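# Pull out and quarter-turn the yellow foosball rod

## Task

Take the yellow rod that sits closest to the right arm, draw it outward until it reaches its stop, rotate it by 90 degrees so its player figures end up horizontal, and finish with no part of either arm (camera cables included) still in contact with the rod.

## Robot and tools

ROBOT. Two six-joint arms, left_arm and right_arm, each ending in a parallel two-finger gripper with a fisheye wrist camera (cam_left_wrist, cam_right_wrist, both 672x504). In the scene frame the calibrated bases are: left_arm at (-0.028, +0.289, +0.027) m, right_arm at (-0.040, -0.349, +0.007) m, both turned only about a degree around vertical, with +z up.

FRAMES. Scene frame: origin at table-top height halfway between the nominal bases, +x reaching out over the table, +y toward left_arm, +z up. Side names are not image sides. Hand positions, orientations and wrist-camera poses in results are given in that arm's own base frame. end_effector_position is the point between the finger pads, roughly 1 cm short of the tips; fingers point along the gripper's +z and separate along its y.

ROW LAYOUT. Every command row is one flat list of 14 numbers covering both arms: 7 for left_arm, then 7 for right_arm. Per arm the order is: wrist pitch (joint4), shoulder (joint2), wrist yaw (joint5), wrist roll (joint6), elbow (joint3), waist (joint1), gripper opening. Send all 14 even when one arm is idle; 0 for a joint means keep its current target, and the opening number is always obeyed, so repeat the present opening to leave a gripper alone.

JOINT NUMBERS are offsets, not poses, each in [-1, 1], measured from the arm's Joint targets as they stood when the action (or move) began, never from the previous row. Scale: 1.0 equals 2.224 rad for waist, shoulder, elbow and 8.485 rad for the three wrist joints. Sending the same offset in a new action adds it again. Joint ranges (rad): waist -2.618 to 3.054, shoulder 0 to 3.142, elbow 0 to 3.142, wrist pitch -1.571 to 1.571, wrist yaw -1.571 to 1.571, wrist roll -2.094 to 2.094. Asking for more than 0.059 rad beyond an end rejects that action for both arms; if the first action fails this, the whole call is rejected. Real ends may differ by up to 0.059 rad; a joint driven fully to one reports "joint sent to its limit". Per control step each target may lead its measured angle by at most 0.339 rad (big joints) or 2.2 rad (wrist), and targets that would move the gripper over 200 mm away get scaled back, so big changes take several actions.

OPENING is absolute: +1 fully open (pad gap 0.094 m), -1 closed. The fingers go to where grip_measured would read the commanded value; on a rigid part the squeeze reaches full force once you command about 0.05 below the touch reading (more for round or small parts). To release, command clearly above grip_measured.

TOOLS.
execute_actions(actions, cameras): actions is a list of actions; each action is a list of up to 15 rows, one per 1/30 s step, and a shorter table repeats its last row to fill 15 steps. An empty list just reports state. cameras picks images: omitted/null/["all"] for all, [] for none.
move(target, speed, blend, opening_speed, blocking, cameras): target is one 14-number row or a list of up to 15 rows; every row's joint numbers are offsets from the same starting Joint targets. All joints travel together so grippers trace curves; no obstacle avoidance. speed in rad/s (0.01 to 12.57, default 0.5) caps the joint with farthest to travel; can be one value per target. blend (rad) rounds intermediate corners. opening_speed (at least 0.2 per second on the -1..1 scale) ramps the fingers; use a slow one for fragile items. Paths take at least 0.5 s and are cut short beyond 10 s. blocking=false returns early while the move continues. The result adds a "move:" line: done, off_target (resting more than 0.035 rad from target), moving, held, or fault, plus limits=held if steps were withheld. done does not rule out contact.
wait(seconds 0 to 10, cameras): let time pass holding the last command. stop(cameras): brakes a running move. zoom_image(camera, region [x0, y0, x1, y1] pixels, at most 504x504): closer look at that camera's newest image. read_manual(section="licences"): URDF licence text only. finished_scene(scene): ends the current scene for good; give its number.

RESULTS. Joint positions and Joint velocities: one block per arm in the row order above (rad, rad/s), then the pad gap (m, m/s). "within noise" means an arm is effectively still. Joint targets: the base for your next offsets. Tool commands: current gripper commands. grip_measured: finger opening on the command scale, up to about 2.7 mm wide when empty. Joint torques: same order without gripper, positive toward larger angle, include gravity and friction; entries 2, 5 and 6 wrap at ±28 N m. Action calls also list joint angles at some steps. "joint command not followed": the clearance check altered targets; it does not keep the two grippers apart. Pose printouts can be off by a few centimetres, more at long reach.

CAUTION. Avoid arm-to-arm collisions (including one gripper closing on the other's fingers), fast impacts, slamming the rod, hard shoves and dropping anything. Contact force grows with speed and with how far past the contact you aim. An arm stopped by an object keeps pushing until you command its targets back beyond its measured positions. Holding loads or straining toward unreachable poses heats motors: MOTOR HOT appears at 75 °C, at 90 °C the arm folds and goes idle, at 100 °C it goes limp. Finally, a camera cable resting on the rod counts as contact, so move fully clear before finishing.

Each tool is called after ">>>" in YAML: its name, and indented under it one key for each argument.

## Session

>>> execute_actions:
  actions: []

Scene clock: 0.00 s.
left_arm: end_effector_position=(+0.3899, -0.0004, +0.1147) grip_measured=+1.000 end_effector_quat_wxyz=(+0.609, -0.026, +0.793, +0.006) | right_arm: end_effector_position=(+0.3960, -0.0474, +0.1154) grip_measured=+1.000 end_effector_quat_wxyz=(+0.595, +0.094, +0.794, -0.086)
Joint names: [wrist pitch, shoulder, wrist yaw, wrist roll, elbow, waist]
Joint positions: left_arm=[0.911 1.495 -0.08 -0.043 0.322 -0.04 0.094] | right_arm=[0.848 1.518 0.234 0.044 0.38 -0.018 0.094]
Joint velocities: within noise
Joint torques (N m): no reading
Heat: left arm: 41 °C; right arm: 39 °C.
Joint targets: left_arm=[0.899 1.493 -0.081 -0.042 0.324 -0.040] | right_arm=[0.837 1.515 0.234 0.045 0.383 -0.018]
Tool commands: left_gripper/opening=+1.0 right_gripper/opening=+1.0
camera_calibration:
cam_left_wrist: T_world_to_cam=[[0.0222135, -0.980285, 0.196335, -0.0420869], [-0.593611, -0.170951, -0.786385, 0.357186], [0.804446, -0.0990782, -0.585705, -0.125405], [0, 0, 0, 1]] pos_world=[0.313846, 0.00737939, 0.215698]
cam_right_wrist: T_world_to_cam=[[-0.244005, -0.947103, 0.208463, 0.0183839], [-0.655393, 0.00260904, -0.755284, 0.379511], [0.714788, -0.320918, -0.621361, -0.108823], [0, 0, 0, 1]] pos_world=[0.331, -0.0185021, 0.215188]

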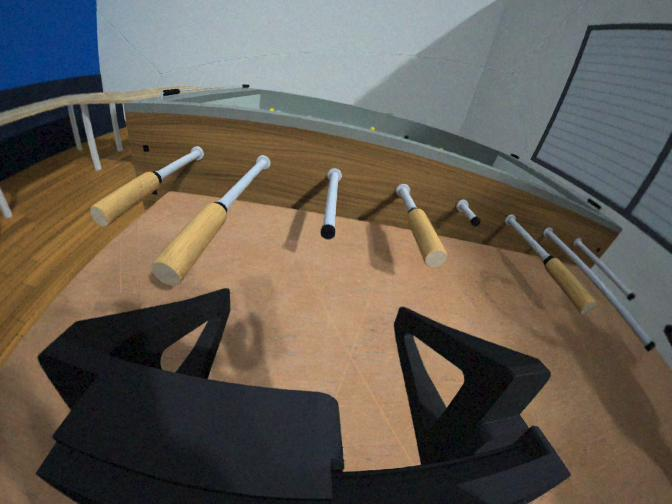

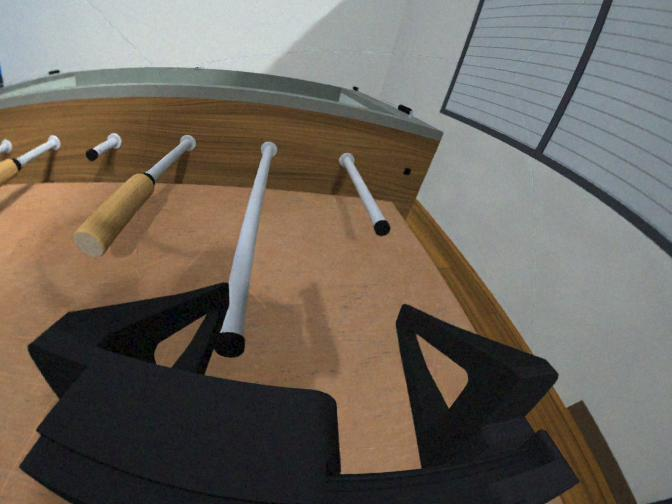

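>>> move:
  target: [0,0,0,0,0,0,1,-0.2081,0.0504,0.0054,-0.0053,0.7522,0.134,1]
  speed: 1.0
  cameras: ["cam_right_wrist"]

>>> zoom_image:
  camera: "cam_right_wrist"
  region: [200, 70, 450, 320]

Scene clock: 22.30 s.
left_arm: end_effector_position=(+0.3899, -0.0004, +0.1147) grip_measured=+1.000 end_effector_quat_wxyz=(+0.609, -0.026, +0.793, +0.006) | right_arm: end_effector_position=(+0.4407, +0.0752, +0.4237) grip_measured=+1.000 end_effector_quat_wxyz=(+0.521, -0.044, +0.851, -0.044)
Joint names: [wrist pitch, shoulder, wrist yaw, wrist roll, elbow, waist]
Joint positions: left_arm=[0.911 1.495 -0.08 -0.043 0.322 -0.04 0.094] | right_arm=[-0.911 1.616 0.272 0.007 2.038 0.274 0.094]
Joint velocities: within noise
Joint torques (N m): left_arm=[1.88 -5.76 -0.04 0.01 5.35 -0.05] | right_arm=[1.48 -5.14 0.2 -0.06 7.49 0.55]
Heat: left arm: 41 °C; right arm: 41 °C.
Joint targets: left_arm=[0.899 1.493 -0.081 -0.042 0.324 -0.040] | right_arm=[-0.928 1.627 0.280 0.000 2.056 0.280]
move: done
camera_calibration:
cam_right_wrist: T_world_to_cam=[[0.0655311, -0.952338, 0.297922, -0.0927363], [-0.760914, -0.24084, -0.6025, 0.641327], [0.645535, -0.187211, -0.74043, 0.161146], [0, 0, 0, 1]] pos_world=[0.390047, 0.0963095, 0.533345]
Images, in order (width x height): cam_right_wrist 672x504.

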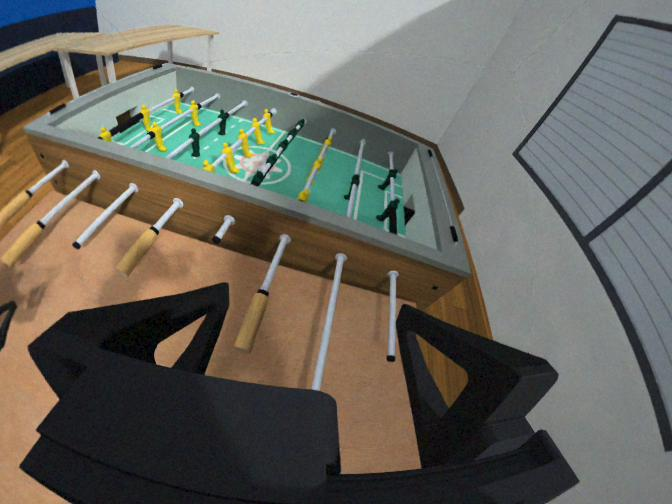

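Scaled by 2.016 from the camera's 672x504 image, which has a finer 960x720 frame.

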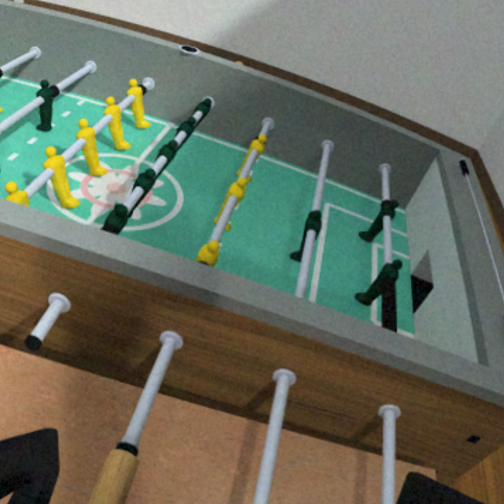

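>>> move:
  target:
    - [0,0,0,0,0,0,1,0.1549,-0.0511,0.0355,-0.1851,-0.5525,0.1024,0.02]
    - [0,0,0,0,0,0,1,0.2745,0.2476,0.0334,-0.1851,-0.6185,0.0944,0.02]
  speed: [1.0,0.5]
  blend: 0.1
  cameras: ["cam_right_wrist"]

>>> zoom_image:
  camera: "cam_right_wrist"
  region: [150, 100, 550, 500]

Scene clock: 67.53 s.
left_arm: end_effector_position=(+0.3899, -0.0004, +0.1147) grip_measured=+1.000 end_effector_quat_wxyz=(+0.609, -0.026, +0.793, +0.006) | right_arm: end_effector_position=(+0.4590, +0.1417, +0.0773) grip_measured=+0.022 end_effector_quat_wxyz=(-0.445, +0.517, -0.526, +0.508)
Joint names: [wrist pitch, shoulder, wrist yaw, wrist roll, elbow, waist]
Joint positions: left_arm=[0.911 1.495 -0.08 -0.043 0.322 -0.04 0.094] | right_arm=[1.364 2.162 0.572 -1.573 0.693 0.5 0.048]
Joint velocities: within noise
Joint torques (N m): left_arm=[1.89 -5.74 -0.04 0.02 5.34 -0.02] | right_arm=[2.06 -6.9 -0.02 0.03 2.7 -0.83]
Heat: left arm: 41 °C; right arm: 43 °C.
Joint targets: left_arm=[0.899 1.493 -0.081 -0.042 0.324 -0.040] | right_arm=[1.400 2.178 0.563 -1.571 0.681 0.490]
move: off_target (right_arm); right_arm: the wrist pitch is farthest, 0.037 rad from its target
camera_calibration:
cam_right_wrist: T_world_to_cam=[[0.0536301, 0.231893, 0.971262, -0.141811], [-0.446294, -0.864543, 0.231056, 0.342171], [0.893278, -0.44586, 0.0571268, -0.233399], [0, 0, 0, 1]] pos_world=[0.368804, 0.224643, 0.072008]
Images, in order (width x height): cam_right_wrist 672x504.

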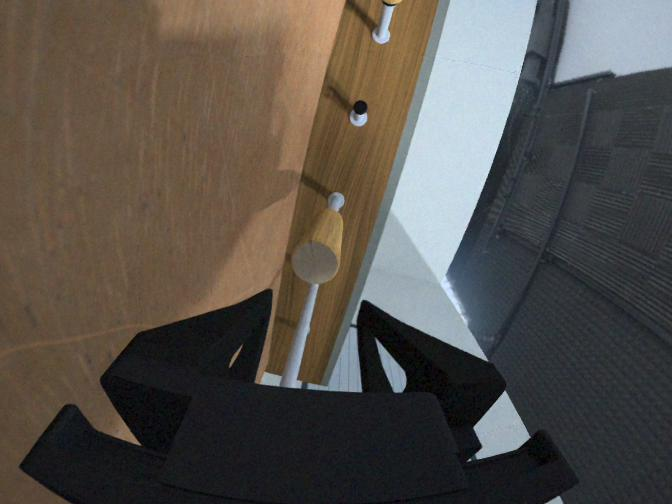

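Scaled by 1.260 from the camera's 672x504 image, which has a finer 960x720 frame.

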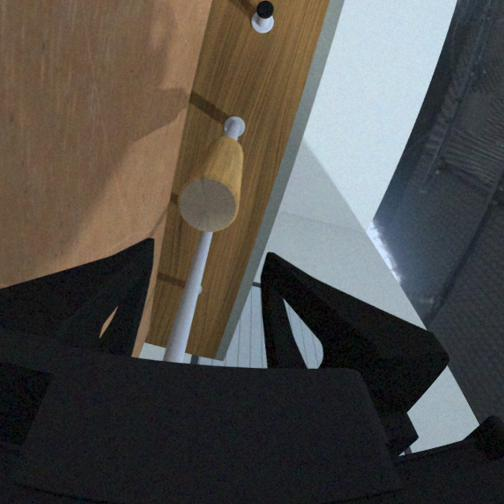

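>>> move:
  target: [0,0,0,0,0,0,1,-0.0081,0.1124,-0.0125,0,0.1801,-0.0513,0.0]
  speed: 0.3
  cameras: ["cam_right_wrist"]

>>> zoom_image:
  camera: "cam_right_wrist"
  region: [150, 100, 550, 500]

Scene clock: 86.90 s.
left_arm: end_effector_position=(+0.3899, -0.0004, +0.1147) grip_measured=+1.000 end_effector_quat_wxyz=(+0.609, -0.026, +0.793, +0.006) | right_arm: end_effector_position=(+0.5474, +0.1349, +0.0691) grip_measured=+0.002 end_effector_quat_wxyz=(+0.475, -0.481, +0.522, -0.521)
Joint names: [wrist pitch, shoulder, wrist yaw, wrist roll, elbow, waist]
Joint positions: left_arm=[0.911 1.495 -0.08 -0.043 0.322 -0.04 0.094] | right_arm=[1.335 2.404 0.471 -1.573 1.06 0.384 0.047]
Joint velocities: within noise
Joint torques (N m): left_arm=[1.88 -5.81 -0.04 0.01 5.34 -0.06] | right_arm=[1.67 -8.53 -0.08 0.03 5.93 -0.65]
Heat: left arm: 40 °C; right arm: 44 °C.
Joint targets: left_arm=[0.899 1.493 -0.081 -0.042 0.324 -0.040] | right_arm=[1.332 2.428 0.458 -1.570 1.081 0.376]
move: done
camera_calibration:
cam_right_wrist: T_world_to_cam=[[-0.025745, 0.186529, 0.982112, -0.0882407], [-0.475043, -0.866708, 0.152158, 0.399121], [0.879586, -0.462628, 0.110923, -0.309023], [0, 0, 0, 1]] pos_world=[0.45914, 0.219417, 0.0602106]
Images, in order (width x height): cam_right_wrist 672x504.

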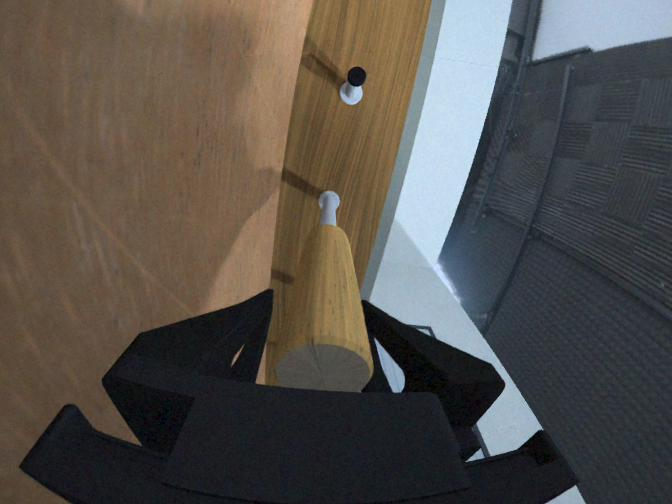

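Scaled by 1.260 from the camera's 672x504 image, which has a finer 960x720 frame.

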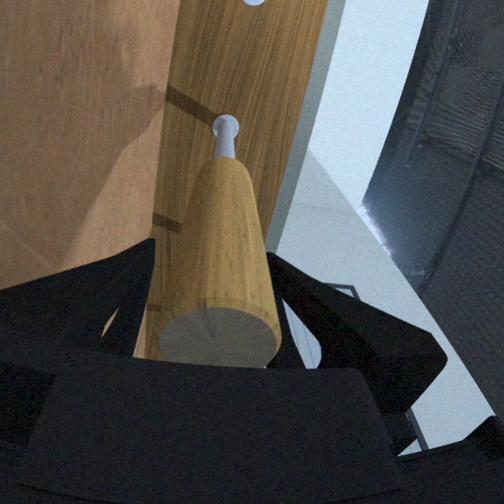

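>>> move:
  target:
    - [0,0,0,0,0,0,1,-0.0008,-0.0054,0.0009,0,0,0.0045,0.0]
    - [0,0,0,0,0,0,1,-0.0008,-0.0054,0.0009,0,0,0.0045,-0.6]
  speed: 0.3
  opening_speed: 0.3
  cameras: ["cam_right_wrist"]

>>> zoom_image:
  camera: "cam_right_wrist"
  region: [150, 100, 550, 500]

Scene clock: 107.50 s.
left_arm: end_effector_position=(+0.3899, -0.0004, +0.1147) grip_measured=+1.000 end_effector_quat_wxyz=(+0.609, -0.026, +0.793, +0.006) | right_arm: end_effector_position=(+0.5481, +0.1350, +0.0711) grip_measured=-0.306 end_effector_quat_wxyz=(+0.477, -0.479, +0.521, -0.522)
Joint names: [wrist pitch, shoulder, wrist yaw, wrist roll, elbow, waist]
Joint positions: left_arm=[0.911 1.495 -0.08 -0.043 0.322 -0.04 0.094] | right_arm=[1.34 2.404 0.471 -1.573 1.063 0.384 0.033]
Joint velocities: within noise
Joint torques (N m): left_arm=[1.86 -5.78 -0.03 0.01 5.35 -0.01] | right_arm=[1.57 -9.44 -0.02 0.03 5.7 0.24]
Heat: left arm: 40 °C; right arm: 44 °C.
Joint targets: left_arm=[0.899 1.493 -0.081 -0.042 0.324 -0.040] | right_arm=[1.325 2.416 0.465 -1.571 1.081 0.386]
move: done
camera_calibration:
cam_right_wrist: T_world_to_cam=[[-0.0321936, 0.184601, 0.982286, -0.0864502], [-0.476372, -0.86682, 0.147288, 0.400327], [0.878654, -0.463192, 0.115845, -0.309482], [0, 0, 0, 1]] pos_world=[0.459849, 0.21962, 0.0618072]
Images, in order (width x height): cam_right_wrist 672x504.

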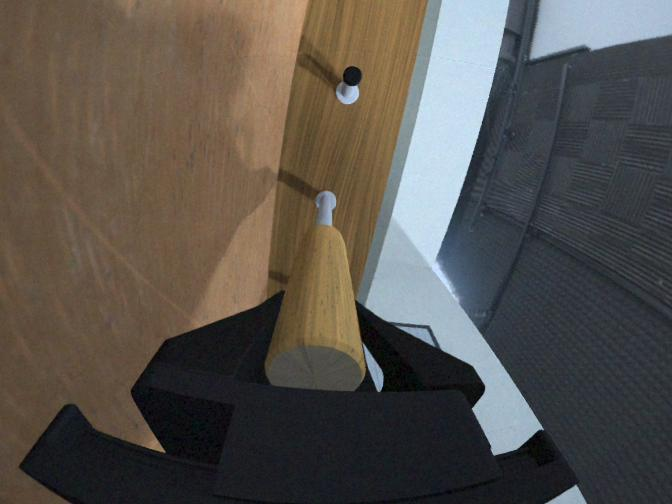

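Scaled by 1.260 from the camera's 672x504 image, which has a finer 960x720 frame.

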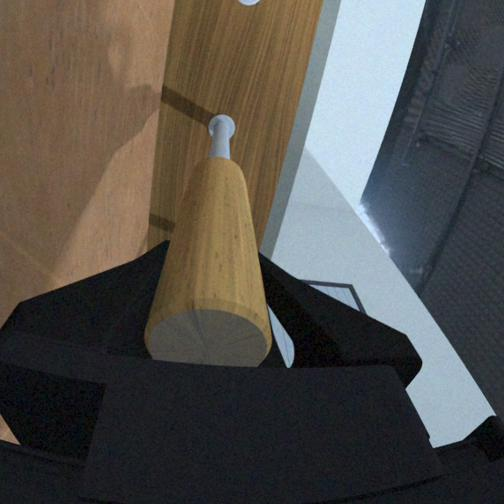

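>>> move:
  target: [0,0,0,0,0,0,1,0,0,0,0.1863,0,0,-0.6]
  speed: 0.6
  cameras: ["cam_right_wrist"]

>>> zoom_image:
  camera: "cam_right_wrist"
  region: [150, 100, 550, 500]

Scene clock: 115.00 s.
left_arm: end_effector_position=(+0.3899, -0.0004, +0.1147) grip_measured=+1.000 end_effector_quat_wxyz=(+0.609, -0.026, +0.793, +0.006) | right_arm: end_effector_position=(+0.5480, +0.1385, +0.0638) grip_measured=-0.307 end_effector_quat_wxyz=(+0.696, +0.013, +0.717, -0.037)
Joint names: [wrist pitch, shoulder, wrist yaw, wrist roll, elbow, waist]
Joint positions: left_arm=[0.911 1.495 -0.08 -0.043 0.322 -0.04 0.094] | right_arm=[1.308 2.404 0.455 -0.021 1.063 0.385 0.033]
Joint velocities: within noise
Joint torques (N m): left_arm=[1.89 -5.82 -0.04 0 5.33 -0.06] | right_arm=[1.87 -9.46 0.16 0.34 5.7 0.14]
Heat: left arm: 40 °C; right arm: 44 °C.
Joint targets: left_arm=[0.899 1.493 -0.081 -0.042 0.324 -0.040] | right_arm=[1.325 2.416 0.465 0.010 1.081 0.386]
move: done
camera_calibration:
cam_right_wrist: T_world_to_cam=[[-0.111748, -0.970368, 0.214239, 0.172593], [-0.436418, -0.145764, -0.887858, 0.348703], [0.892778, -0.192714, -0.407197, -0.318815], [0, 0, 0, 1]] pos_world=[0.456098, 0.156867, 0.142803]
Images, in order (width x height): cam_right_wrist 672x504.

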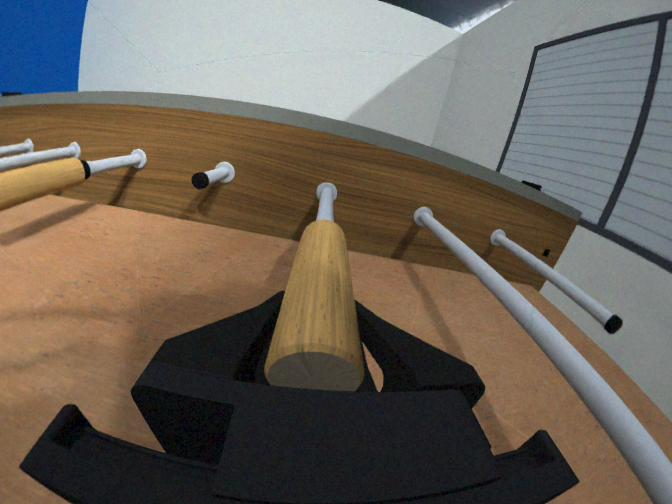

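Scaled by 1.260 from the camera's 672x504 image, which has a finer 960x720 frame.

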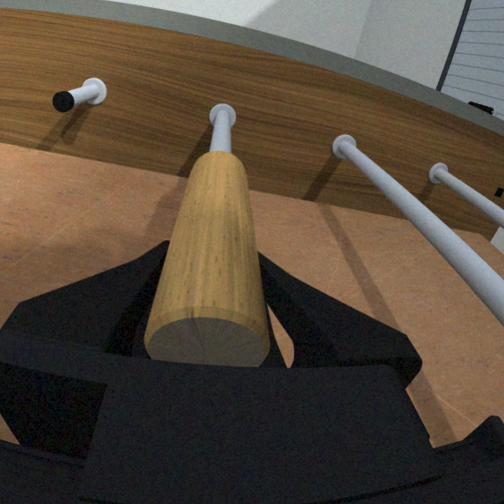

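>>> move:
  target: [0,0,0,0,0,0,1,0.0137,-0.0445,0.0073,0.0024,-0.1052,0.0297,-0.6]
  speed: 0.2
  cameras: ["cam_right_wrist"]

Scene clock: 131.57 s.
left_arm: end_effector_position=(+0.3899, -0.0004, +0.1147) grip_measured=+1.000 end_effector_quat_wxyz=(+0.609, -0.026, +0.793, +0.006) | right_arm: end_effector_position=(+0.4998, +0.1434, +0.0606) grip_measured=-0.307 end_effector_quat_wxyz=(+0.692, +0.017, +0.721, -0.032)
Joint names: [wrist pitch, shoulder, wrist yaw, wrist roll, elbow, waist]
Joint positions: left_arm=[0.911 1.495 -0.08 -0.043 0.322 -0.04 0.094] | right_arm=[1.426 2.339 0.517 0 0.868 0.448 0.033]
Joint velocities: within noise
Joint torques (N m): left_arm=[1.88 -5.76 -0.03 0.01 5.34 -0.01] | right_arm=[1.84 -11.21 0.16 0.33 2.11 0.4]
Heat: left arm: 40 °C; right arm: 46 °C.
Joint targets: left_arm=[0.899 1.493 -0.081 -0.042 0.324 -0.040] | right_arm=[1.441 2.316 0.527 0.030 0.847 0.452]
move: done
camera_calibration:
cam_right_wrist: T_world_to_cam=[[-0.109455, -0.973377, 0.201387, 0.172846], [-0.444116, -0.133366, -0.885988, 0.327465], [0.889258, -0.186415, -0.417695, -0.274574], [0, 0, 0, 1]] pos_world=[0.408518, 0.160732, 0.140633]
Images, in order (width x height): cam_right_wrist 672x504.

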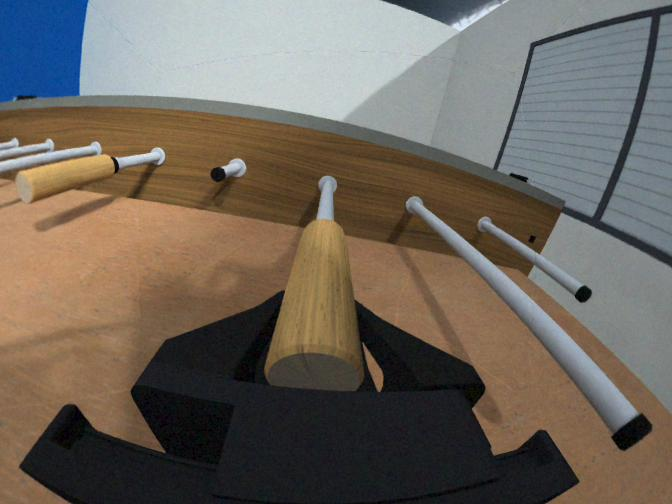

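>>> move:
  target: [0,0,0,0,0,0,1,-0.006,-0.063,0.0066,-0.0012,-0.071,0.0252,-0.6]
  speed: 0.15
  cameras: ["cam_right_wrist"]

Scene clock: 138.60 s.
left_arm: end_effector_position=(+0.3899, -0.0004, +0.1147) grip_measured=+1.000 end_effector_quat_wxyz=(+0.609, -0.026, +0.793, +0.006) | right_arm: end_effector_position=(+0.4674, +0.1476, +0.0617) grip_measured=-0.307 end_effector_quat_wxyz=(+0.665, +0.000, +0.745, -0.038)
Joint names: [wrist pitch, shoulder, wrist yaw, wrist roll, elbow, waist]
Joint positions: left_arm=[0.911 1.495 -0.08 -0.043 0.322 -0.04 0.094] | right_arm=[1.35 2.217 0.548 0.011 0.737 0.494 0.033]
Joint velocities: within noise
Joint torques (N m): left_arm=[1.89 -5.76 -0.03 0 5.31 -0.03] | right_arm=[2.04 -11.85 0.47 0.12 0.14 1.26]
Heat: left arm: 40 °C; right arm: 46 °C.
Joint targets: left_arm=[0.899 1.493 -0.081 -0.042 0.324 -0.040] | right_arm=[1.390 2.177 0.583 0.021 0.689 0.508]
move: off_target (right_arm); right_arm: the elbow is farthest, 0.048 rad from its target
camera_calibration:
cam_right_wrist: T_world_to_cam=[[-0.0781364, -0.967964, 0.238621, 0.15536], [-0.506455, -0.167626, -0.845816, 0.346343], [0.858719, -0.18694, -0.477133, -0.22654], [0, 0, 0, 1]] pos_world=[0.382081, 0.16609, 0.147781]
Images, in order (width x height): cam_right_wrist 672x504.

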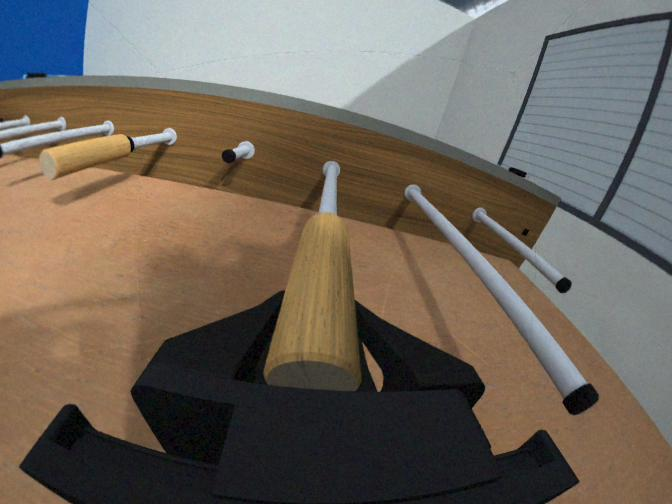

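>>> move:
  target: [0,0,0,0,0,0,1,-0.0036,-0.027,0.0012,0,-0.027,0.0067,-0.6]
  speed: 0.15
  cameras: ["cam_right_wrist"]

Scene clock: 146.97 s.
left_arm: end_effector_position=(+0.3899, -0.0004, +0.1147) grip_measured=+1.000 end_effector_quat_wxyz=(+0.609, -0.026, +0.793, +0.006) | right_arm: end_effector_position=(+0.4647, +0.1461, +0.0619) grip_measured=-0.307 end_effector_quat_wxyz=(+0.652, -0.009, +0.757, -0.043)
Joint names: [wrist pitch, shoulder, wrist yaw, wrist roll, elbow, waist]
Joint positions: left_arm=[0.911 1.495 -0.08 -0.043 0.322 -0.04 0.094] | right_arm=[1.282 2.175 0.54 0.011 0.723 0.492 0.033]
Joint velocities: within noise
Joint torques (N m): left_arm=[1.89 -5.78 -0.03 0.01 5.35 -0.01] | right_arm=[2.42 -13.29 0.69 0.11 -3.26 2.82]
Heat: left arm: 40 °C; right arm: 47 °C.
Joint targets: left_arm=[0.899 1.493 -0.081 -0.042 0.324 -0.040] | right_arm=[1.360 2.116 0.593 0.020 0.629 0.523]
move: off_target (right_arm); right_arm: the elbow is farthest, 0.094 rad from its target
camera_calibration:
cam_right_wrist: T_world_to_cam=[[-0.0643991, -0.963987, 0.258033, 0.145525], [-0.534931, -0.184935, -0.824407, 0.359337], [0.842438, -0.191121, -0.503757, -0.214579], [0, 0, 0, 1]] pos_world=[0.382361, 0.165728, 0.150594]
Images, in order (width x height): cam_right_wrist 672x504.

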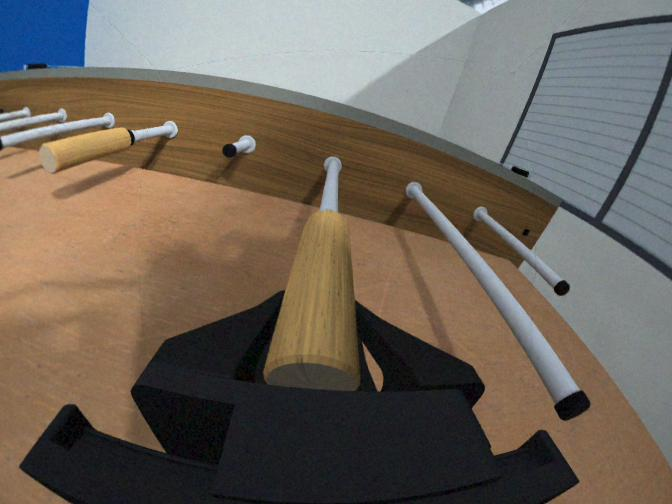

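>>> move:
  target:
    - [0,0,0,0,0,0,1,-0.0077,0.022,-0.0057,-0.001,0.0373,-0.0126,-0.6]
    - [0,0,0,0,0,0,1,-0.0077,0.022,-0.0057,-0.001,0.0373,-0.0126,0.7]
    - [0,0,0,0,0,0,1,-0.0771,-0.1511,-0.0037,-0.0024,0.0877,-0.0175,0.7]
    - [0,0,0,0,0,0,1,-0.2698,-0.2199,-0.0369,-0.0024,0.6416,-0.1093,0.7]
  speed: [0.2,0.2,0.4,1.0]
  opening_speed: 0.8
  cameras: ["cam_right_wrist"]

>>> zoom_image:
  camera: "cam_right_wrist"
  region: [200, 70, 450, 320]

Scene clock: 173.00 s.
left_arm: end_effector_position=(+0.3899, -0.0004, +0.1147) grip_measured=+1.000 end_effector_quat_wxyz=(+0.609, -0.026, +0.793, +0.006) | right_arm: end_effector_position=(+0.4434, +0.0790, +0.4183) grip_measured=+0.698 end_effector_quat_wxyz=(+0.516, -0.049, +0.854, -0.050)
Joint names: [wrist pitch, shoulder, wrist yaw, wrist roll, elbow, waist]
Joint positions: left_arm=[0.911 1.495 -0.08 -0.043 0.322 -0.04 0.094] | right_arm=[-0.912 1.629 0.288 0.001 2.038 0.287 0.08]
Joint velocities: within noise
Joint torques (N m): left_arm=[1.89 -5.78 -0.03 0.01 5.33 -0.03] | right_arm=[1.5 -6.23 0.04 -0.01 7.51 -0.58]
Heat: left arm: 40 °C; right arm: 50 °C.
Joint targets: left_arm=[0.899 1.493 -0.081 -0.042 0.324 -0.040] | right_arm=[-0.929 1.627 0.280 0.000 2.056 0.280]
move: done
camera_calibration:
cam_right_wrist: T_world_to_cam=[[0.0701566, -0.947281, 0.312629, -0.0963967], [-0.767569, -0.251429, -0.589594, 0.639501], [0.637116, -0.1986, -0.744743, 0.162526], [0, 0, 0, 1]] pos_world=[0.394076, 0.101752, 0.528223]
Images, in order (width x height): cam_right_wrist 672x504.

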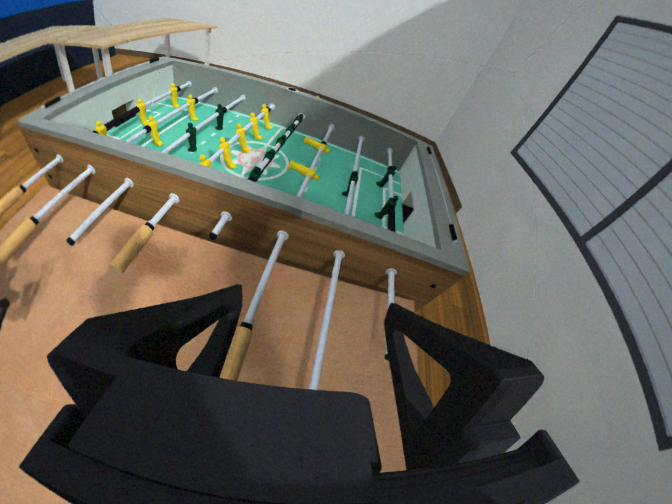

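Scaled by 2.016 from the camera's 672x504 image, which has a finer 960x720 frame.

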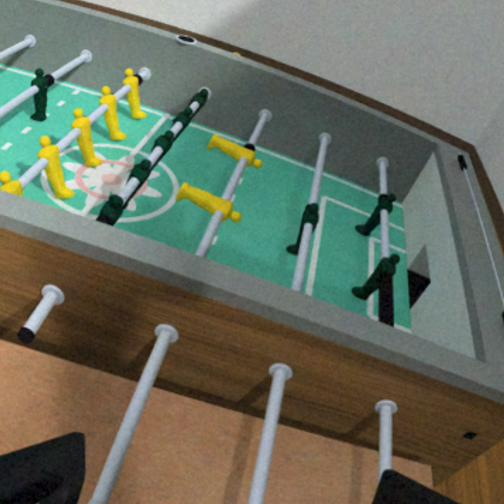

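>>> zoom_image:
  camera: "cam_right_wrist"
  region: [280, 120, 340, 200]

Scaled by 6.300 from the camera's 672x504 image, which has a finer 960x720 frame.

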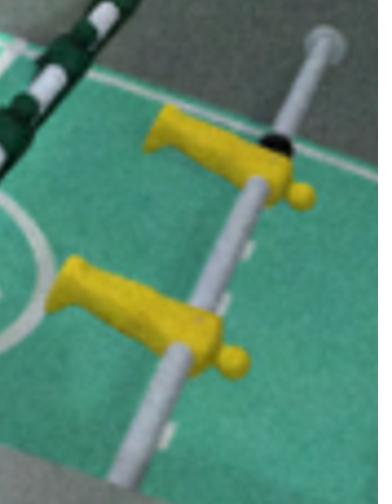

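>>> finished_scene:
  scene: 2

The scene is finished: the task was done.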